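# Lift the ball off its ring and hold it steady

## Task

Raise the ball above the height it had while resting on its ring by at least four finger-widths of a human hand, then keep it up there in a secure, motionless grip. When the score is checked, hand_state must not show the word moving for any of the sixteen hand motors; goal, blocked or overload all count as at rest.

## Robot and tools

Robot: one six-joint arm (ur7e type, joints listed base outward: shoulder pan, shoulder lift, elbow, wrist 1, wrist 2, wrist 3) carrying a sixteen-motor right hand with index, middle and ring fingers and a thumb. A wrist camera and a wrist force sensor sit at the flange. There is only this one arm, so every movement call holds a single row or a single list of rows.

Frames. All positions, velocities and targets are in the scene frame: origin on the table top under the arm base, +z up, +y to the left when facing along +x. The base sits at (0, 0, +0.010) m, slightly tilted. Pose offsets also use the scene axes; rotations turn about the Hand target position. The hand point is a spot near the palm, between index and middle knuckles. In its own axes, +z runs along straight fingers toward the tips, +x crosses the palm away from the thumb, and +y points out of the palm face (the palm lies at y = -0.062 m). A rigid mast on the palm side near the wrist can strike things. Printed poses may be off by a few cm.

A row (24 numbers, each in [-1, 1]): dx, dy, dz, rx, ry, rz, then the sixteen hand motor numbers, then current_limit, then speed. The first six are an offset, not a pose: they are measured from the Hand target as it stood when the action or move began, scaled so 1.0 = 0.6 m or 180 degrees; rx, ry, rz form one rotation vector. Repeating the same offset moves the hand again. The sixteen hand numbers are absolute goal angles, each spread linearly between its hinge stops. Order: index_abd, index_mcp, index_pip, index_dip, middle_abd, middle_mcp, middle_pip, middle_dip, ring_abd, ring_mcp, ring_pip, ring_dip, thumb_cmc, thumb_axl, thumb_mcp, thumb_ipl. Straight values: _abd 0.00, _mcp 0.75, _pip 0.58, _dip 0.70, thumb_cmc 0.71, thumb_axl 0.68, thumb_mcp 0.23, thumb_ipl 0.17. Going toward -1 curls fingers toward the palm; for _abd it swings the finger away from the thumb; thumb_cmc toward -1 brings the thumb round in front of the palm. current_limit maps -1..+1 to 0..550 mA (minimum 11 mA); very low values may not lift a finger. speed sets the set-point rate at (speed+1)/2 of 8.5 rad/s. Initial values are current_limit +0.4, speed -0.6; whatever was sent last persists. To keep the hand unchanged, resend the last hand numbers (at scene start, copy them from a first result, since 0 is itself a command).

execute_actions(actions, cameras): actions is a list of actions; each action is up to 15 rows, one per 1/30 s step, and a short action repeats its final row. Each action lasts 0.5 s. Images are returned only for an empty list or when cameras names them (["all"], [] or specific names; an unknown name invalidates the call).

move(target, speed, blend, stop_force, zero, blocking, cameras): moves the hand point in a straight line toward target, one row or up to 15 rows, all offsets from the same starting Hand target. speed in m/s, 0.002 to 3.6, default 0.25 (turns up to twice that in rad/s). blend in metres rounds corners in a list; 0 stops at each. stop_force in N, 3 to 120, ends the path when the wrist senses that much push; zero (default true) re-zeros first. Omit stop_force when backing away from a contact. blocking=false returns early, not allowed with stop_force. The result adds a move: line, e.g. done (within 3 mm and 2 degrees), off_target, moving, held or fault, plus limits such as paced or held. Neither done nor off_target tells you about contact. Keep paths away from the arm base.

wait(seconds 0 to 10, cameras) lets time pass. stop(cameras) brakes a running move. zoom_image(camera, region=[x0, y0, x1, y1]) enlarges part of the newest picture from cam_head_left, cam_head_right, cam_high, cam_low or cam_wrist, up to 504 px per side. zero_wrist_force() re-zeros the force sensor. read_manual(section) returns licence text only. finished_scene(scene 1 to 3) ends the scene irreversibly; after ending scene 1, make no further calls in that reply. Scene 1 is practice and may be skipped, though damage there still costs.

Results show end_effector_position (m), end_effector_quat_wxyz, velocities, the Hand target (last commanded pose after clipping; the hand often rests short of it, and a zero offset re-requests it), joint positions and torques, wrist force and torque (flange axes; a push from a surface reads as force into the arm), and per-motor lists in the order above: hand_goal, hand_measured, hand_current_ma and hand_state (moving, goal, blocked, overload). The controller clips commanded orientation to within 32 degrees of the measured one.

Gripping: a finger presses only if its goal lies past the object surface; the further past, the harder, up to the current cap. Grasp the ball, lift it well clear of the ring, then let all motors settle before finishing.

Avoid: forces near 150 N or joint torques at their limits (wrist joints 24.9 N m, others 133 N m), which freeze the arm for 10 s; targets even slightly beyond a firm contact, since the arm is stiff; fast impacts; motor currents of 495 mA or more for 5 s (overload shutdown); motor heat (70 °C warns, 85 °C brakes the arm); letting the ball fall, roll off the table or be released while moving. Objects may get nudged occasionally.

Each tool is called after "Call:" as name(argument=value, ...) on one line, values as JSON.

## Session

Call:
execute_actions(actions=[])

Call:
zoom_image(camera="cam_high", region=[290, 240, 542, 492])

Scene clock: 0.00 s.
end_effector_position=(+0.3175, -0.1662, +0.3075) hand_goal=(+0.000, +0.754, +0.576, +0.696, +0.000, +0.754, +0.576, +0.696, +0.000, +0.754, +0.576, +0.696, +0.714, +0.678, +0.226, +0.168) hand_measured=(+0.000, +0.754, +0.576, +0.696, +0.000, +0.754, +0.576, +0.696, +0.000, +0.754, +0.576, +0.696, +0.714, +0.678, +0.226, +0.168) hand_current_ma=(+0, +0, +0, +0, +0, +0, +0, +0, +0, +0, +0, +0, +0, +0, +0, +0) hand_state=(goal, goal, goal, goal, goal, goal, goal, goal, goal, goal, goal, goal, goal, goal, goal, goal) hand_current_limit=0.40 hand_speed=-0.60 end_effector_quat_wxyz=(+0.139, +0.717, -0.621, -0.284)
Joint positions: [-0.586 -1.394 1.622 -1.2 -1.785 2.452]
Joint velocities: within noise
Joint torques (N m): no reading
Motor temperatures (°C): [28 28 26 35 33 31]
Wrist force (N): no reading
Wrist torque (N m): no reading
Wrist force, peak (N): no reading
Hand target: +0.3175, -0.1662, +0.3075; +0.139, +0.717, -0.621, -0.284
camera_calibration:
cam_wrist: T_world_to_cam=[[-0.606329, 0.644533, 0.465771, 0.199959], [0.793375, 0.450499, 0.409397, -0.349016], [0.0540409, 0.617761, -0.784507, 0.451133], [0, 0, 0, 1]] pos_world=[0.373762, -0.250341, 0.403668]

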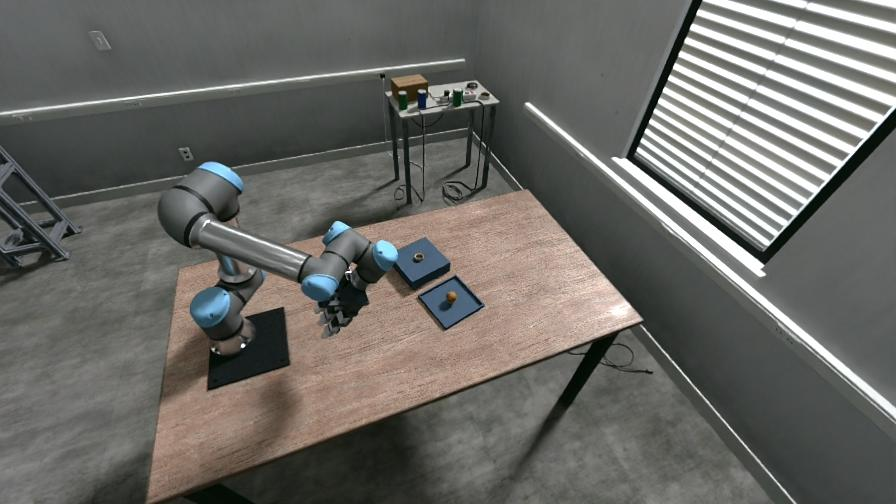

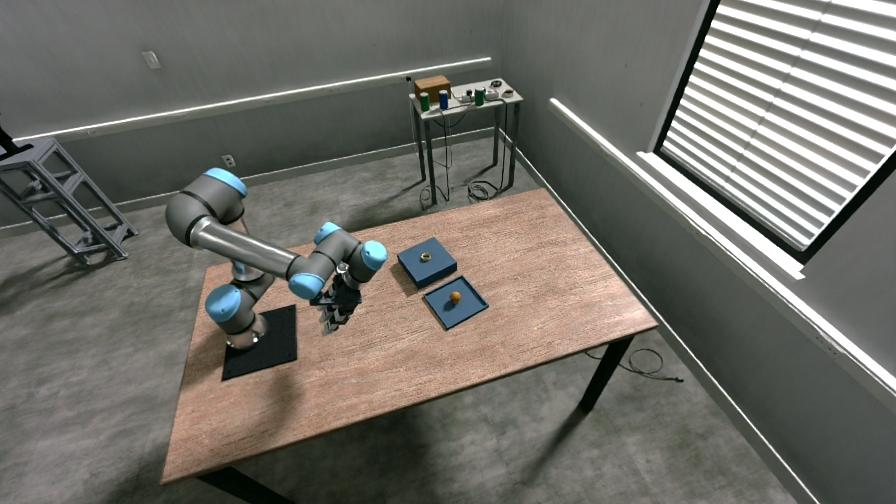

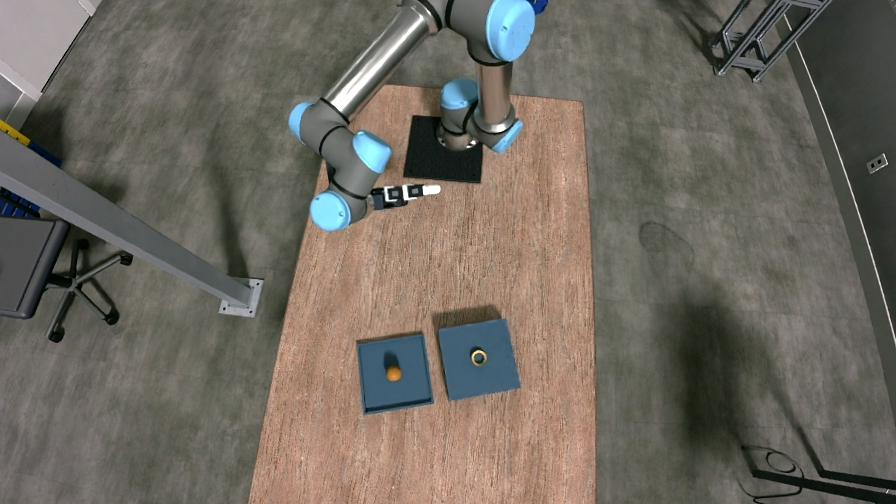

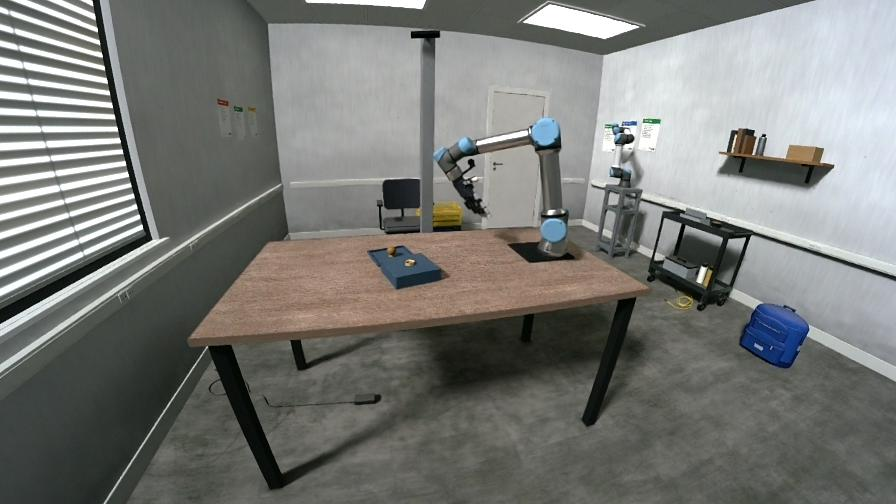

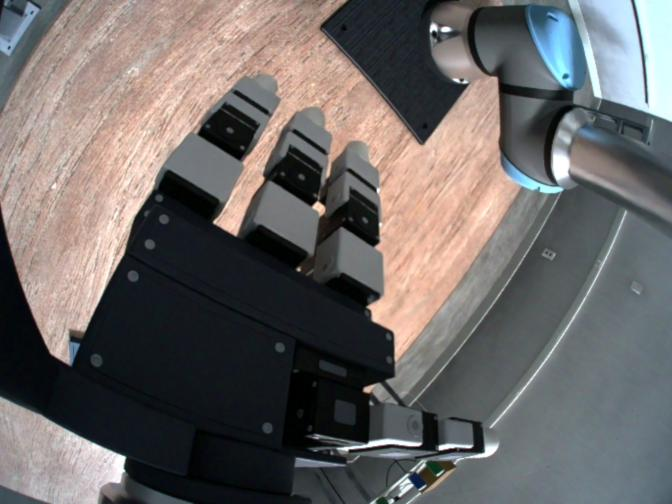

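Scaled by 2.000.

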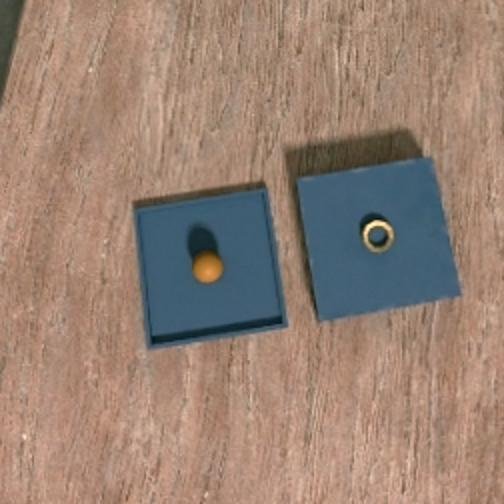

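Call:
move(target=[[0.7585,0.112,-0.2,-0.1315,-0.5164,-0.1631, -0.12,1,-0.4,0.5, 0.12,1,-0.4,0.5, 0,1,0.58,0.7, -0.72,0.68,-0.2,-0.05, 0.4,-0.6],[0.7585,0.112,-0.356,-0.1315,-0.5164,-0.1631, -0.12,1,-0.4,0.5, 0.12,1,-0.4,0.5, 0,1,0.58,0.7, -0.72,0.68,-0.2,-0.05, 0.4,-0.6]], speed=[0.6, 0.3], blend=[0.03, 0], cameras=["cam_wrist"])

Call:
zoom_image(camera="cam_wrist", region=[360, 0, 560, 150])

Scene clock: 61.37 s.
end_effector_position=(+0.7727, -0.0990, +0.0941) hand_goal=(-0.120, +1.000, -0.400, +0.500, +0.120, +1.000, -0.400, +0.500, +0.000, +1.000, +0.580, +0.700, -0.720, +0.680, -0.200, -0.050) hand_measured=(-0.106, +0.978, -0.392, +0.510, +0.104, +0.972, -0.392, +0.508, +0.000, +0.966, +0.576, +0.696, -0.708, +0.678, -0.204, -0.046) hand_current_ma=(+1, -6, +1, +1, -2, -8, +1, +1, +0, -10, +0, +0, +2, +0, -1, +1) hand_state=(goal, blocked, goal, goal, goal, blocked, goal, goal, goal, blocked, goal, goal, goal, goal, goal, goal) hand_current_limit=0.40 hand_speed=-0.60 end_effector_quat_wxyz=(+0.287, -0.497, +0.709, -0.410)
Joint positions: [-0.291 -0.832 1.646 -3.444 -1.6 3.148]
Joint torques (N m): [-6.43 -39.37 -6.87 -3.96 0.92 1.3]
Wrist force (N): [0.2 -1.0 -0.7]
Wrist torque (N m): [-0.16 -0.10 -0.06]
Wrist force, peak (N): [0.5 -3.1 -1.1]
Hand target: +0.7726, -0.0990, +0.0939; +0.287, -0.497, +0.709, -0.410
Off the commanded pose: 0.000 m, 0 deg.
move: done
camera_calibration:
cam_wrist: T_world_to_cam=[[0.0337905, 0.812463, -0.582033, 0.152622], [-0.184016, 0.577467, 0.795406, 0.0785143], [0.982342, 0.0802262, 0.169019, -0.642667], [0, 0, 0, 1]] pos_world=[0.64061, -0.11778, 0.135003]
Images, in order (width x height): cam_wrist 672x504.

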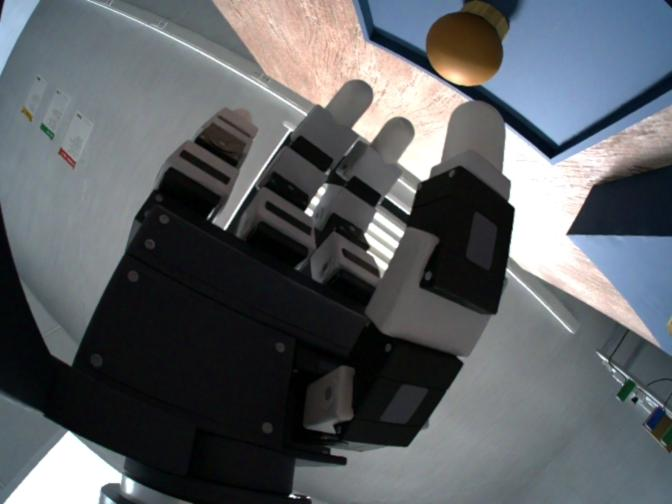

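Scaled by 2.520 from the camera's 672x504 image, which has a finer 960x720 frame.

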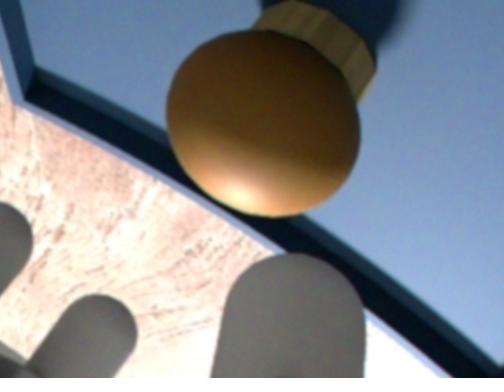

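Call:
move(target=[[-0.0013,-0.0055,-0.0988,0,0,0, -0.12,1,-0.48,0.45, 0.12,1,-0.48,0.45, 0,1,0.58,0.7, -0.72,0.68,-0.2,-0.05, 0.6,-0.85],[-0.0013,-0.0055,-0.0988,0,0,0, -0.12,1,-0.92,0.12, 0.12,1,-0.92,0.12, 0,1,0.58,0.7, -0.72,0.68,-0.9,-0.3, 0.6,-0.85],[-0.0013,-0.0055,0.127,0,0,0, -0.12,1,-0.92,0.12, 0.12,1,-0.92,0.12, 0,1,0.58,0.7, -0.72,0.68,-0.9,-0.3, 0.6,-0.85]], speed=[0.15, 0.15, 0.2], cameras=["cam_wrist", "cam_low"])

Scene clock: 93.97 s.
end_effector_position=(+0.7719, -0.1023, +0.1701) hand_goal=(-0.120, +1.000, -0.920, +0.120, +0.120, +1.000, -0.920, +0.120, +0.000, +1.000, +0.580, +0.700, -0.720, +0.680, -0.900, -0.300) hand_measured=(-0.106, +1.000, -0.630, +0.234, +0.104, +1.000, -0.700, +0.198, +0.000, +0.966, +0.576, +0.696, -0.710, +0.702, -0.308, -0.176) hand_current_ma=(+1, +0, +216, +55, -2, +0, +145, +32, +0, -10, +0, +0, +2, +6, +440, +97) hand_state=(goal, goal, blocked, blocked, goal, goal, blocked, blocked, goal, blocked, goal, goal, goal, blocked, blocked, blocked) hand_current_limit=0.60 hand_speed=-0.85 end_effector_quat_wxyz=(+0.287, -0.497, +0.709, -0.410)
Joint positions: [-0.296 -0.955 1.619 -3.295 -1.596 3.146]
Joint torques (N m): [8.87 -42.81 -9.46 -1.95 -2.37 0.95]
Wrist force (N): [0.1 -0.9 -0.4]
Wrist torque (N m): [-0.20 -0.08 -0.20]
Wrist force, peak (N): [0.4 -2.9 -1.5]
Hand target: +0.7719, -0.1023, +0.1701; +0.287, -0.497, +0.709, -0.410
Off the commanded pose: 0.000 m, 0 deg.
move: done
camera_calibration:
cam_wrist: T_world_to_cam=[[0.0338475, 0.812469, -0.582022, 0.199584], [-0.184094, 0.577459, 0.795393, 0.0197938], [0.982326, 0.0802245, 0.169116, -0.654489], [0, 0, 0, 1]] pos_world=[0.639809, -0.12108, 0.211103]
Images, in order (width x height): cam_low 896x504, cam_wrist 672x504.

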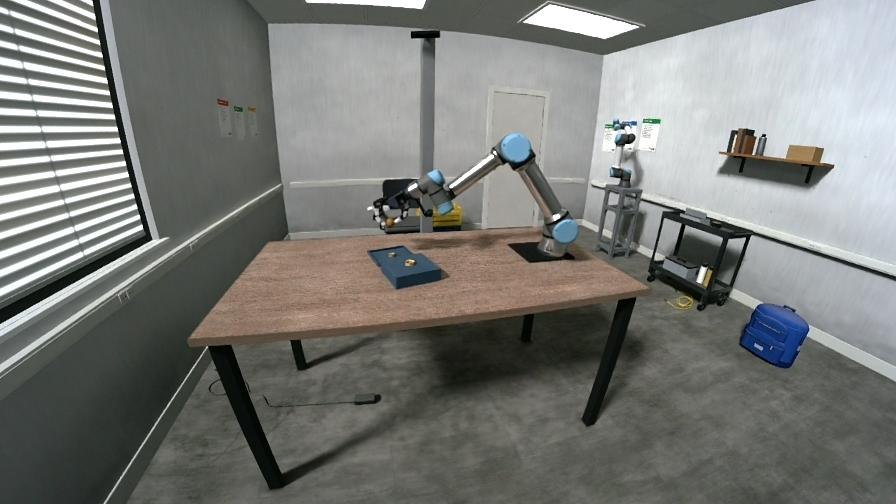

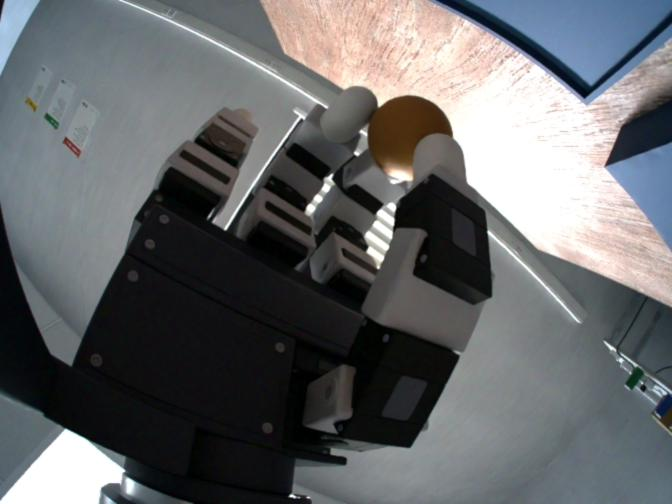

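Call:
move(target=[0,0,0,0.4069,-0.1481,-0.25,-0.12,1,-0.92,0.12,0.12,1,-0.92,0.12,0,1,0.58,0.7,-0.72,0.68,-0.9,-0.3,0.6,-0.85], speed=0.5, cameras=["cam_wrist"])

Call:
move(target=[0,0,0,-0.4069,0.1481,0.25,-0.12,1,-0.92,0.12,0.12,1,-0.92,0.12,0,1,0.58,0.7,-0.72,0.68,-0.9,-0.3,0.6,-0.85], speed=0.5, cameras=["cam_wrist"])

Call:
move(target=[0,0,0,-0.4069,0.1481,0.25,-0.12,1,-0.92,0.12,0.12,1,-0.92,0.12,0,1,0.58,0.7,-0.72,0.68,-0.9,-0.3,0.6,-0.85], speed=0.5, cameras=["cam_wrist"])

Call:
move(target=[0,0,0,0.4069,-0.1481,-0.25,-0.12,1,-0.92,0.12,0.12,1,-0.92,0.12,0,1,0.58,0.7,-0.72,0.68,-0.9,-0.3,0.6,-0.85], speed=0.5, cameras=["cam_wrist"])

Scene clock: 128.27 s.
end_effector_position=(+0.7718, -0.1023, +0.1699) hand_goal=(-0.120, +1.000, -0.920, +0.120, +0.120, +1.000, -0.920, +0.120, +0.000, +1.000, +0.580, +0.700, -0.720, +0.680, -0.900, -0.300) hand_measured=(-0.106, +1.000, -0.630, +0.234, +0.104, +1.000, -0.700, +0.198, -0.006, +0.976, +0.576, +0.696, -0.710, +0.702, -0.308, -0.176) hand_current_ma=(+1, +0, +216, +55, -2, +0, +144, +32, +0, -6, +0, +0, +2, +7, +440, +97) hand_state=(goal, goal, blocked, blocked, goal, goal, blocked, blocked, goal, blocked, goal, goal, goal, blocked, blocked, blocked) hand_current_limit=0.60 hand_speed=-0.85 end_effector_quat_wxyz=(+0.492, +0.150, +0.853, -0.087)
Joint positions: [-0.409 -0.902 1.863 -3.589 -1.498 4.661]
Joint torques (N m): [6.76 -52.21 -21.76 -1.5 0.22 1.49]
Wrist force (N): [0.4 -0.9 0.0]
Wrist torque (N m): [-0.14 -0.01 0.00]
Wrist force, peak (N): [0.8 -1.5 -0.1]
Hand target: +0.7719, -0.1023, +0.1701; +0.492, +0.150, +0.853, -0.087
Off the commanded pose: 0.000 m, 0 deg.
move: done
camera_calibration:
cam_wrist: T_world_to_cam=[[0.642134, 0.43387, 0.631998, -0.515126], [-0.531251, -0.342498, 0.774898, 0.197281], [0.552663, -0.833338, 0.0105641, -0.38922], [0, 0, 0, 1]] pos_world=[0.650693, -0.0332858, 0.176797]
Images, in order (width x height): cam_wrist 672x504.

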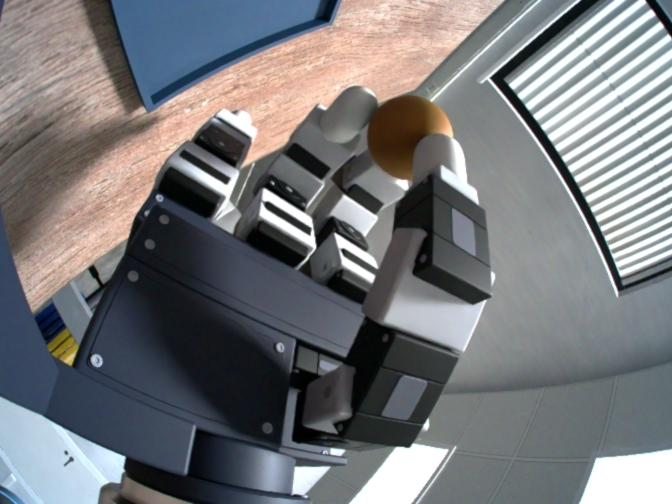

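Scene clock: 130.43 s.
end_effector_position=(+0.7719, -0.1022, +0.1701) hand_goal=(-0.120, +1.000, -0.920, +0.120, +0.120, +1.000, -0.920, +0.120, +0.000, +1.000, +0.580, +0.700, -0.720, +0.680, -0.900, -0.300) hand_measured=(-0.106, +1.000, -0.630, +0.234, +0.104, +1.000, -0.700, +0.198, -0.006, +0.972, +0.576, +0.696, -0.710, +0.702, -0.308, -0.176) hand_current_ma=(+1, +0, +216, +55, -2, +0, +144, +32, +0, -7, +0, +0, +2, +7, +440, +97) hand_state=(goal, goal, blocked, blocked, goal, goal, blocked, blocked, goal, blocked, goal, goal, goal, blocked, blocked, blocked) hand_current_limit=0.60 hand_speed=-0.85 end_effector_quat_wxyz=(+0.287, -0.497, +0.709, -0.410)
Joint positions: [-0.296 -0.955 1.619 -3.295 -1.596 3.146]
Joint torques (N m): [-11.95 -44.39 -9.44 -4.29 3 -1.1]
Wrist force (N): [0.3 -0.9 -0.3]
Wrist torque (N m): [-0.21 -0.11 -0.23]
Wrist force, peak (N): [0.4 -1.8 -0.3]
Hand target: +0.7719, -0.1023, +0.1701; +0.287, -0.497, +0.709, -0.410
Off the commanded pose: 0.000 m, 0 deg.
move: done
camera_calibration:
cam_wrist: T_world_to_cam=[[0.0338257, 0.812594, -0.581848, 0.199438], [-0.183945, 0.577297, 0.795545, 0.0196688], [0.982354, 0.0801178, 0.169, -0.654487], [0, 0, 0, 1]] pos_world=[0.63981, -0.120981, 0.211003]
Images, in order (width x height): cam_wrist 672x504.

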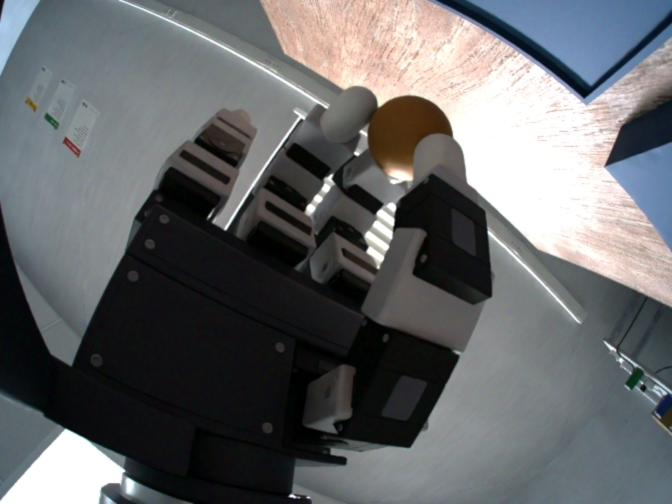

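Scene clock: 132.60 s.
end_effector_position=(+0.7718, -0.1022, +0.1699) hand_goal=(-0.120, +1.000, -0.920, +0.120, +0.120, +1.000, -0.920, +0.120, +0.000, +1.000, +0.580, +0.700, -0.720, +0.680, -0.900, -0.300) hand_measured=(-0.102, +1.000, -0.630, +0.234, +0.116, +1.000, -0.732, +0.198, +0.006, +0.978, +0.576, +0.696, -0.700, +0.710, -0.308, -0.176) hand_current_ma=(+2, +0, +216, +55, +0, +0, +114, +32, +0, -6, +0, +0, +4, +11, +440, +97) hand_state=(goal, goal, blocked, blocked, goal, goal, blocked, blocked, goal, blocked, goal, goal, goal, blocked, blocked, blocked) hand_current_limit=0.60 hand_speed=-0.85 end_effector_quat_wxyz=(+0.087, +0.853, -0.150, +0.492)
Joint positions: [-0.114 -0.861 1.627 -3.387 -1.754 1.665]
Joint torques (N m): [-11.96 -57.21 -24.36 -1.34 2.73 -1.17]
Wrist force (N): [-0.1 0.6 0.4]
Wrist torque (N m): [0.04 -0.24 0.04]
Wrist force, peak (N): [1.3 -1.0 -0.2]
Hand target: +0.7719, -0.1023, +0.1701; +0.087, +0.853, -0.150, +0.492
Off the commanded pose: 0.000 m, 0 deg.
move: done
camera_calibration:
cam_wrist: T_world_to_cam=[[-0.515378, -0.479629, -0.71017, 0.513025], [-0.637804, 0.768165, -0.0559358, 0.53419], [0.572356, 0.424121, -0.701805, -0.154838], [0, 0, 0, 1]] pos_world=[0.693733, -0.0986137, 0.285549]
Images, in order (width x height): cam_wrist 672x504.

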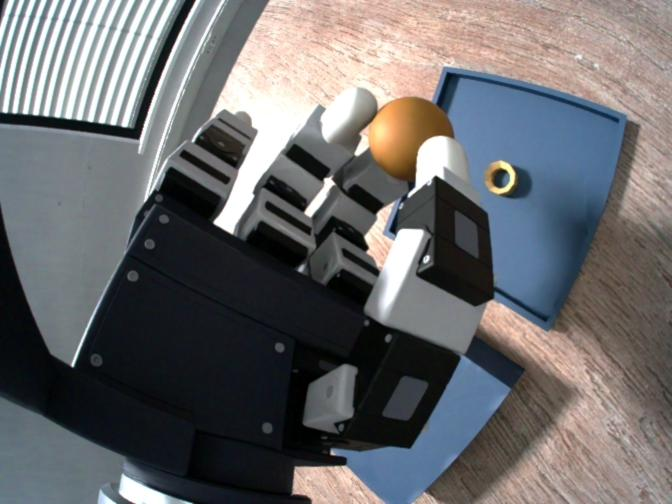

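Scene clock: 134.77 s.
end_effector_position=(+0.7718, -0.1024, +0.1702) hand_goal=(-0.120, +1.000, -0.920, +0.120, +0.120, +1.000, -0.920, +0.120, +0.000, +1.000, +0.580, +0.700, -0.720, +0.680, -0.900, -0.300) hand_measured=(-0.100, +1.000, -0.630, +0.234, +0.116, +1.000, -0.732, +0.198, +0.006, +0.972, +0.576, +0.696, -0.700, +0.710, -0.308, -0.176) hand_current_ma=(+2, +0, +216, +55, +0, +0, +114, +32, +0, -8, +0, +0, +4, +11, +440, +97) hand_state=(goal, goal, blocked, blocked, goal, goal, blocked, blocked, goal, blocked, goal, goal, goal, blocked, blocked, blocked) hand_current_limit=0.60 hand_speed=-0.85 end_effector_quat_wxyz=(+0.287, -0.497, +0.709, -0.410)
Joint positions: [-0.296 -0.955 1.619 -3.295 -1.596 3.146]
Joint torques (N m): [14.17 -37.93 -25.76 -1.2 -2.92 1.34]
Wrist force (N): [0.3 -0.8 -0.3]
Wrist torque (N m): [-0.19 -0.11 -0.06]
Wrist force, peak (N): [0.4 -1.1 -0.4]
Hand target: +0.7719, -0.1023, +0.1701; +0.287, -0.497, +0.709, -0.410
Off the commanded pose: 0.000 m, 0 deg.
move: done
camera_calibration:
cam_wrist: T_world_to_cam=[[0.0338162, 0.812381, -0.582146, 0.199762], [-0.183994, 0.577583, 0.795326, 0.0197187], [0.982346, 0.0802163, 0.169005, -0.65439], [0, 0, 0, 1]] pos_world=[0.63971, -0.12118, 0.211203]
Images, in order (width x height): cam_wrist 672x504.

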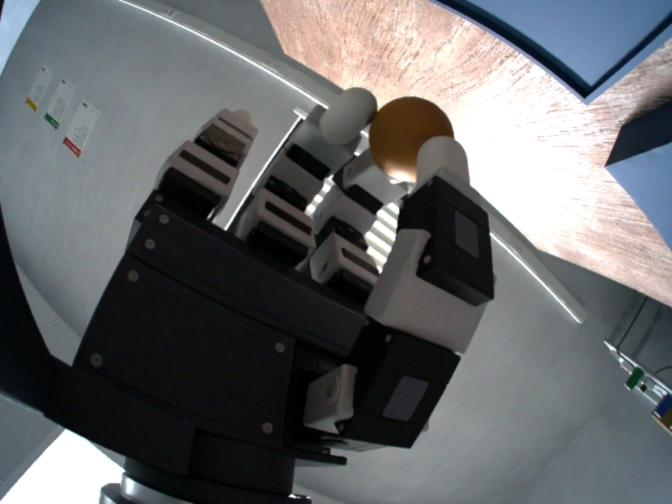

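Call:
execute_actions(actions=[[[0,0,0,0,0,0,-0.12,1,-0.95,0.03,0.12,1,-0.92,0.12,0,1,0.58,0.7,-0.72,0.68,-0.95,-0.37,0.7,-0.85]],[[0,0,0,0,0,0,-0.12,1,-0.95,0.03,0.12,1,-0.92,0.12,0,1,0.58,0.7,-0.72,0.68,-0.95,-0.37,0.7,-0.85]]], cameras=["cam_wrist"])

Scene clock: 174.20 s.
end_effector_position=(+0.7719, -0.1023, +0.1701) hand_goal=(-0.120, +1.000, -0.950, +0.030, +0.120, +1.000, -0.920, +0.120, +0.000, +1.000, +0.580, +0.700, -0.720, +0.680, -0.950, -0.370) hand_measured=(-0.100, +1.000, -0.630, +0.234, +0.116, +1.000, -0.732, +0.198, +0.006, +0.972, +0.576, +0.696, -0.700, +0.710, -0.308, -0.176) hand_current_ma=(+2, +0, +249, +130, +0, +0, +114, +32, +0, -8, +0, +0, +4, +11, +468, +186) hand_state=(goal, goal, blocked, blocked, goal, goal, blocked, blocked, goal, blocked, goal, goal, goal, blocked, blocked, blocked) hand_current_limit=0.70 hand_speed=-0.85 end_effector_quat_wxyz=(+0.287, -0.497, +0.709, -0.410)
Joint positions: [-0.296 -0.955 1.619 -3.295 -1.596 3.146]
Joint torques (N m): [14.98 -32.38 -25.62 -1.22 -2.92 1.28]
Wrist force (N): [0.2 -0.8 -0.4]
Wrist torque (N m): [-0.18 -0.09 -0.06]
Wrist force, peak (N): [0.1 -1.3 -0.6]
Hand target: +0.7719, -0.1023, +0.1701; +0.287, -0.497, +0.709, -0.410
Off the commanded pose: 0.000 m, 0 deg.
camera_calibration:
cam_wrist: T_world_to_cam=[[0.0338689, 0.812467, -0.582023, 0.199574], [-0.18394, 0.577476, 0.795416, 0.0196743], [0.982354, 0.0801174, 0.169004, -0.654398], [0, 0, 0, 1]] pos_world=[0.63971, -0.12108, 0.211103]
Images, in order (width x height): cam_wrist 672x504.

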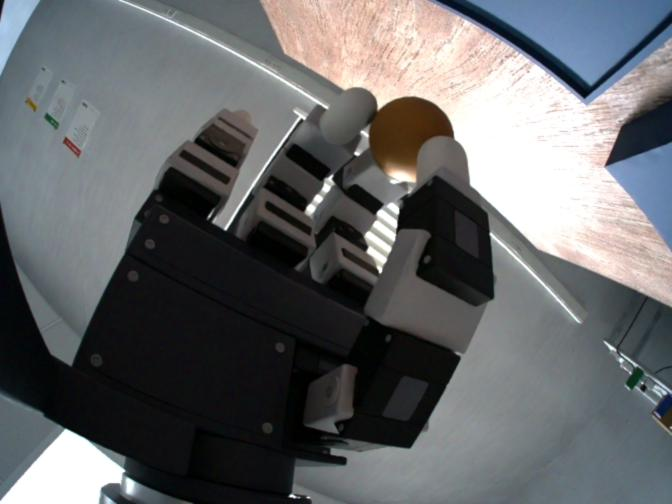

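Call:
move(target=[0,0,0,-0.4069,0.1481,0.25,-0.12,1,-0.95,0.03,0.12,1,-0.92,0.12,0,1,0.58,0.7,-0.72,0.68,-0.95,-0.37,0.7,-0.85], speed=0.5, cameras=["cam_wrist"])

Call:
move(target=[0,0,0,0.4069,-0.1481,-0.25,-0.12,1,-0.95,0.03,0.12,1,-0.92,0.12,0,1,0.58,0.7,-0.72,0.68,-0.95,-0.37,0.7,-0.85], speed=0.5)

Call:
move(target=[0,0,0,0.4069,-0.1481,-0.25,-0.12,1,-0.95,0.03,0.12,1,-0.92,0.12,0,1,0.58,0.7,-0.72,0.68,-0.95,-0.37,0.7,-0.85], speed=0.5, cameras=["cam_wrist"])

Call:
move(target=[0,0,0,-0.4069,0.1481,0.25,-0.12,1,-0.95,0.03,0.12,1,-0.92,0.12,0,1,0.58,0.7,-0.72,0.68,-0.95,-0.37,0.7,-0.85], speed=0.5, cameras=["cam_wrist"])

Scene clock: 185.10 s.
end_effector_position=(+0.7718, -0.1022, +0.1699) hand_goal=(-0.120, +1.000, -0.950, +0.030, +0.120, +1.000, -0.920, +0.120, +0.000, +1.000, +0.580, +0.700, -0.720, +0.680, -0.950, -0.370) hand_measured=(-0.100, +1.000, -0.630, +0.234, +0.116, +1.000, -0.732, +0.198, +0.006, +0.978, +0.576, +0.696, -0.700, +0.710, -0.308, -0.176) hand_current_ma=(+2, +0, +249, +130, +0, +0, +114, +32, +0, -6, +0, +0, +4, +11, +467, +186) hand_state=(goal, goal, blocked, blocked, goal, goal, blocked, blocked, goal, blocked, goal, goal, goal, blocked, blocked, blocked) hand_current_limit=0.70 hand_speed=-0.85 end_effector_quat_wxyz=(+0.087, +0.853, -0.150, +0.492)
Joint positions: [-0.114 -0.861 1.627 -3.387 -1.754 1.665]
Joint torques (N m): [-12.47 -57.42 -24.92 -1.34 2.74 -1.12]
Wrist force (N): [-0.2 0.4 0.2]
Wrist torque (N m): [0.03 -0.22 0.03]
Wrist force, peak (N): [0.1 -1.2 -0.6]
Hand target: +0.7719, -0.1023, +0.1701; +0.087, +0.853, -0.150, +0.492
Off the commanded pose: 0.000 m, 0 deg.
move: done
camera_calibration:
cam_wrist: T_world_to_cam=[[-0.515378, -0.479629, -0.71017, 0.513025], [-0.637804, 0.768165, -0.0559358, 0.53419], [0.572356, 0.424121, -0.701805, -0.154838], [0, 0, 0, 1]] pos_world=[0.693733, -0.0986137, 0.285549]
Images, in order (width x height): cam_wrist 672x504.

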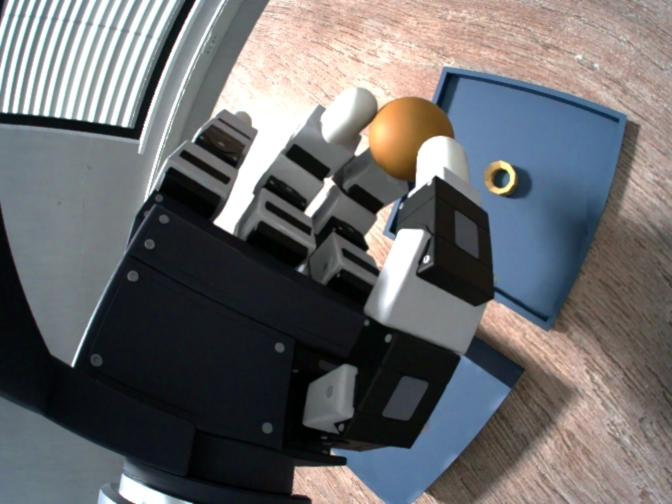

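Scene clock: 187.27 s.
end_effector_position=(+0.7718, -0.1024, +0.1702) hand_goal=(-0.120, +1.000, -0.950, +0.030, +0.120, +1.000, -0.920, +0.120, +0.000, +1.000, +0.580, +0.700, -0.720, +0.680, -0.950, -0.370) hand_measured=(-0.100, +1.000, -0.630, +0.234, +0.116, +1.000, -0.732, +0.198, +0.006, +0.972, +0.576, +0.696, -0.700, +0.710, -0.308, -0.176) hand_current_ma=(+2, +0, +249, +130, +0, +0, +114, +32, +0, -8, +0, +0, +4, +11, +467, +186) hand_state=(goal, goal, blocked, blocked, goal, goal, blocked, blocked, goal, blocked, goal, goal, goal, blocked, blocked, blocked) hand_current_limit=0.70 hand_speed=-0.85 end_effector_quat_wxyz=(+0.287, -0.497, +0.709, -0.410)
Joint positions: [-0.296 -0.955 1.619 -3.295 -1.596 3.146]
Joint torques (N m): [15.26 -37.97 -26.15 -1.26 -2.96 1.37]
Wrist force (N): [0.4 -1.1 -0.5]
Wrist torque (N m): [-0.22 -0.12 -0.05]
Wrist force, peak (N): [1.0 -0.9 -0.7]
Hand target: +0.7719, -0.1023, +0.1701; +0.287, -0.497, +0.709, -0.410
Off the commanded pose: 0.000 m, 0 deg.
move: done

Scene clock: 189.43 s.
end_effector_position=(+0.7718, -0.1023, +0.1699) hand_goal=(-0.120, +1.000, -0.950, +0.030, +0.120, +1.000, -0.920, +0.120, +0.000, +1.000, +0.580, +0.700, -0.720, +0.680, -0.950, -0.370) hand_measured=(-0.100, +1.000, -0.630, +0.234, +0.116, +1.000, -0.732, +0.198, -0.006, +0.976, +0.576, +0.696, -0.704, +0.710, -0.308, -0.176) hand_current_ma=(+2, +0, +249, +130, +0, +0, +114, +32, +0, -6, +0, +0, +3, +11, +467, +186) hand_state=(goal, goal, blocked, blocked, goal, goal, blocked, blocked, goal, blocked, goal, goal, goal, blocked, blocked, blocked) hand_current_limit=0.70 hand_speed=-0.85 end_effector_quat_wxyz=(+0.492, +0.150, +0.853, -0.087)
Joint positions: [-0.409 -0.902 1.863 -3.589 -1.498 4.661]
Joint torques (N m): [6.53 -52.66 -22.07 -1.58 0.29 1.5]
Wrist force (N): [0.3 -0.9 0.1]
Wrist torque (N m): [-0.14 0.00 0.00]
Wrist force, peak (N): [0.4 -1.4 -1.0]
Hand target: +0.7719, -0.1023, +0.1701; +0.492, +0.150, +0.853, -0.087
Off the commanded pose: 0.000 m, 0 deg.
move: done
camera_calibration:
cam_wrist: T_world_to_cam=[[0.642134, 0.43387, 0.631998, -0.515126], [-0.531251, -0.342498, 0.774898, 0.197281], [0.552663, -0.833338, 0.0105641, -0.38922], [0, 0, 0, 1]] pos_world=[0.650693, -0.0332858, 0.176797]
Images, in order (width x height): cam_wrist 672x504.

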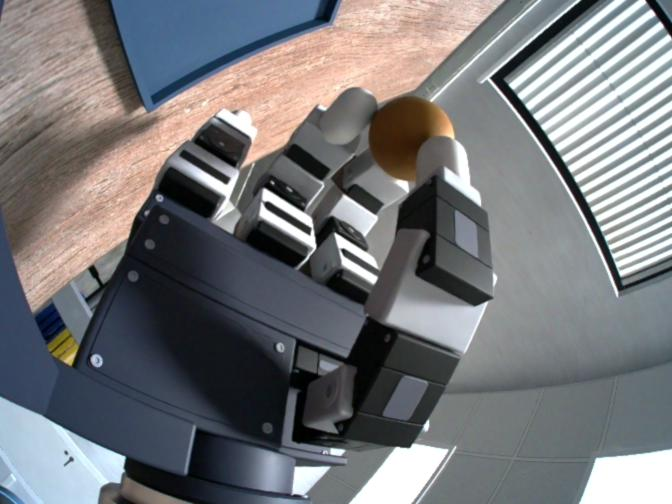

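Scene clock: 191.60 s.
end_effector_position=(+0.7719, -0.1022, +0.1701) hand_goal=(-0.120, +1.000, -0.950, +0.030, +0.120, +1.000, -0.920, +0.120, +0.000, +1.000, +0.580, +0.700, -0.720, +0.680, -0.950, -0.370) hand_measured=(-0.100, +1.000, -0.630, +0.234, +0.116, +1.000, -0.732, +0.198, -0.006, +0.972, +0.576, +0.696, -0.704, +0.712, -0.308, -0.176) hand_current_ma=(+2, +0, +249, +130, +0, +0, +114, +32, +0, -7, +0, +0, +3, +11, +467, +186) hand_state=(goal, goal, blocked, blocked, goal, goal, blocked, blocked, goal, blocked, goal, goal, goal, blocked, blocked, blocked) hand_current_limit=0.70 hand_speed=-0.85 end_effector_quat_wxyz=(+0.287, -0.497, +0.709, -0.410)
Joint positions: [-0.296 -0.955 1.619 -3.295 -1.596 3.146]
Joint torques (N m): [-14.35 -44.92 -9.46 -4.32 3.3 -1.07]
Wrist force (N): [0.1 -0.9 -0.5]
Wrist torque (N m): [-0.18 -0.09 -0.24]
Wrist force, peak (N): [0.4 -2.1 -0.4]
Hand target: +0.7719, -0.1023, +0.1701; +0.287, -0.497, +0.709, -0.410
Off the commanded pose: 0.000 m, 0 deg.
move: done
camera_calibration:
cam_wrist: T_world_to_cam=[[0.0338257, 0.812594, -0.581848, 0.199438], [-0.183945, 0.577297, 0.795545, 0.0196688], [0.982354, 0.0801178, 0.169, -0.654487], [0, 0, 0, 1]] pos_world=[0.63981, -0.120981, 0.211003]
Images, in order (width x height): cam_wrist 672x504.

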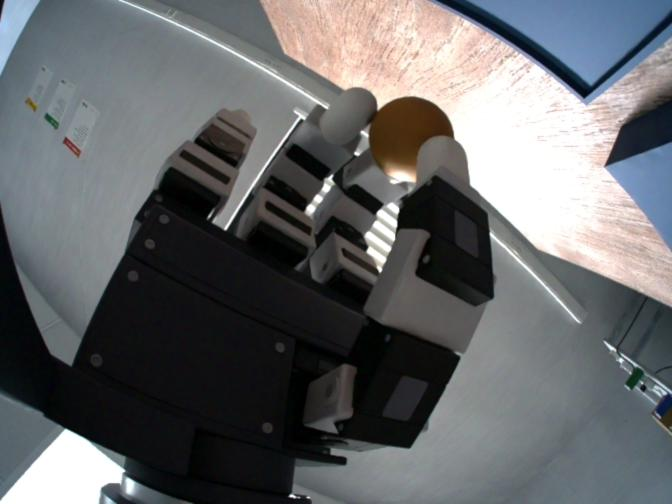

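Call:
finished_scene(scene=3)

The scene is finished: the task was done.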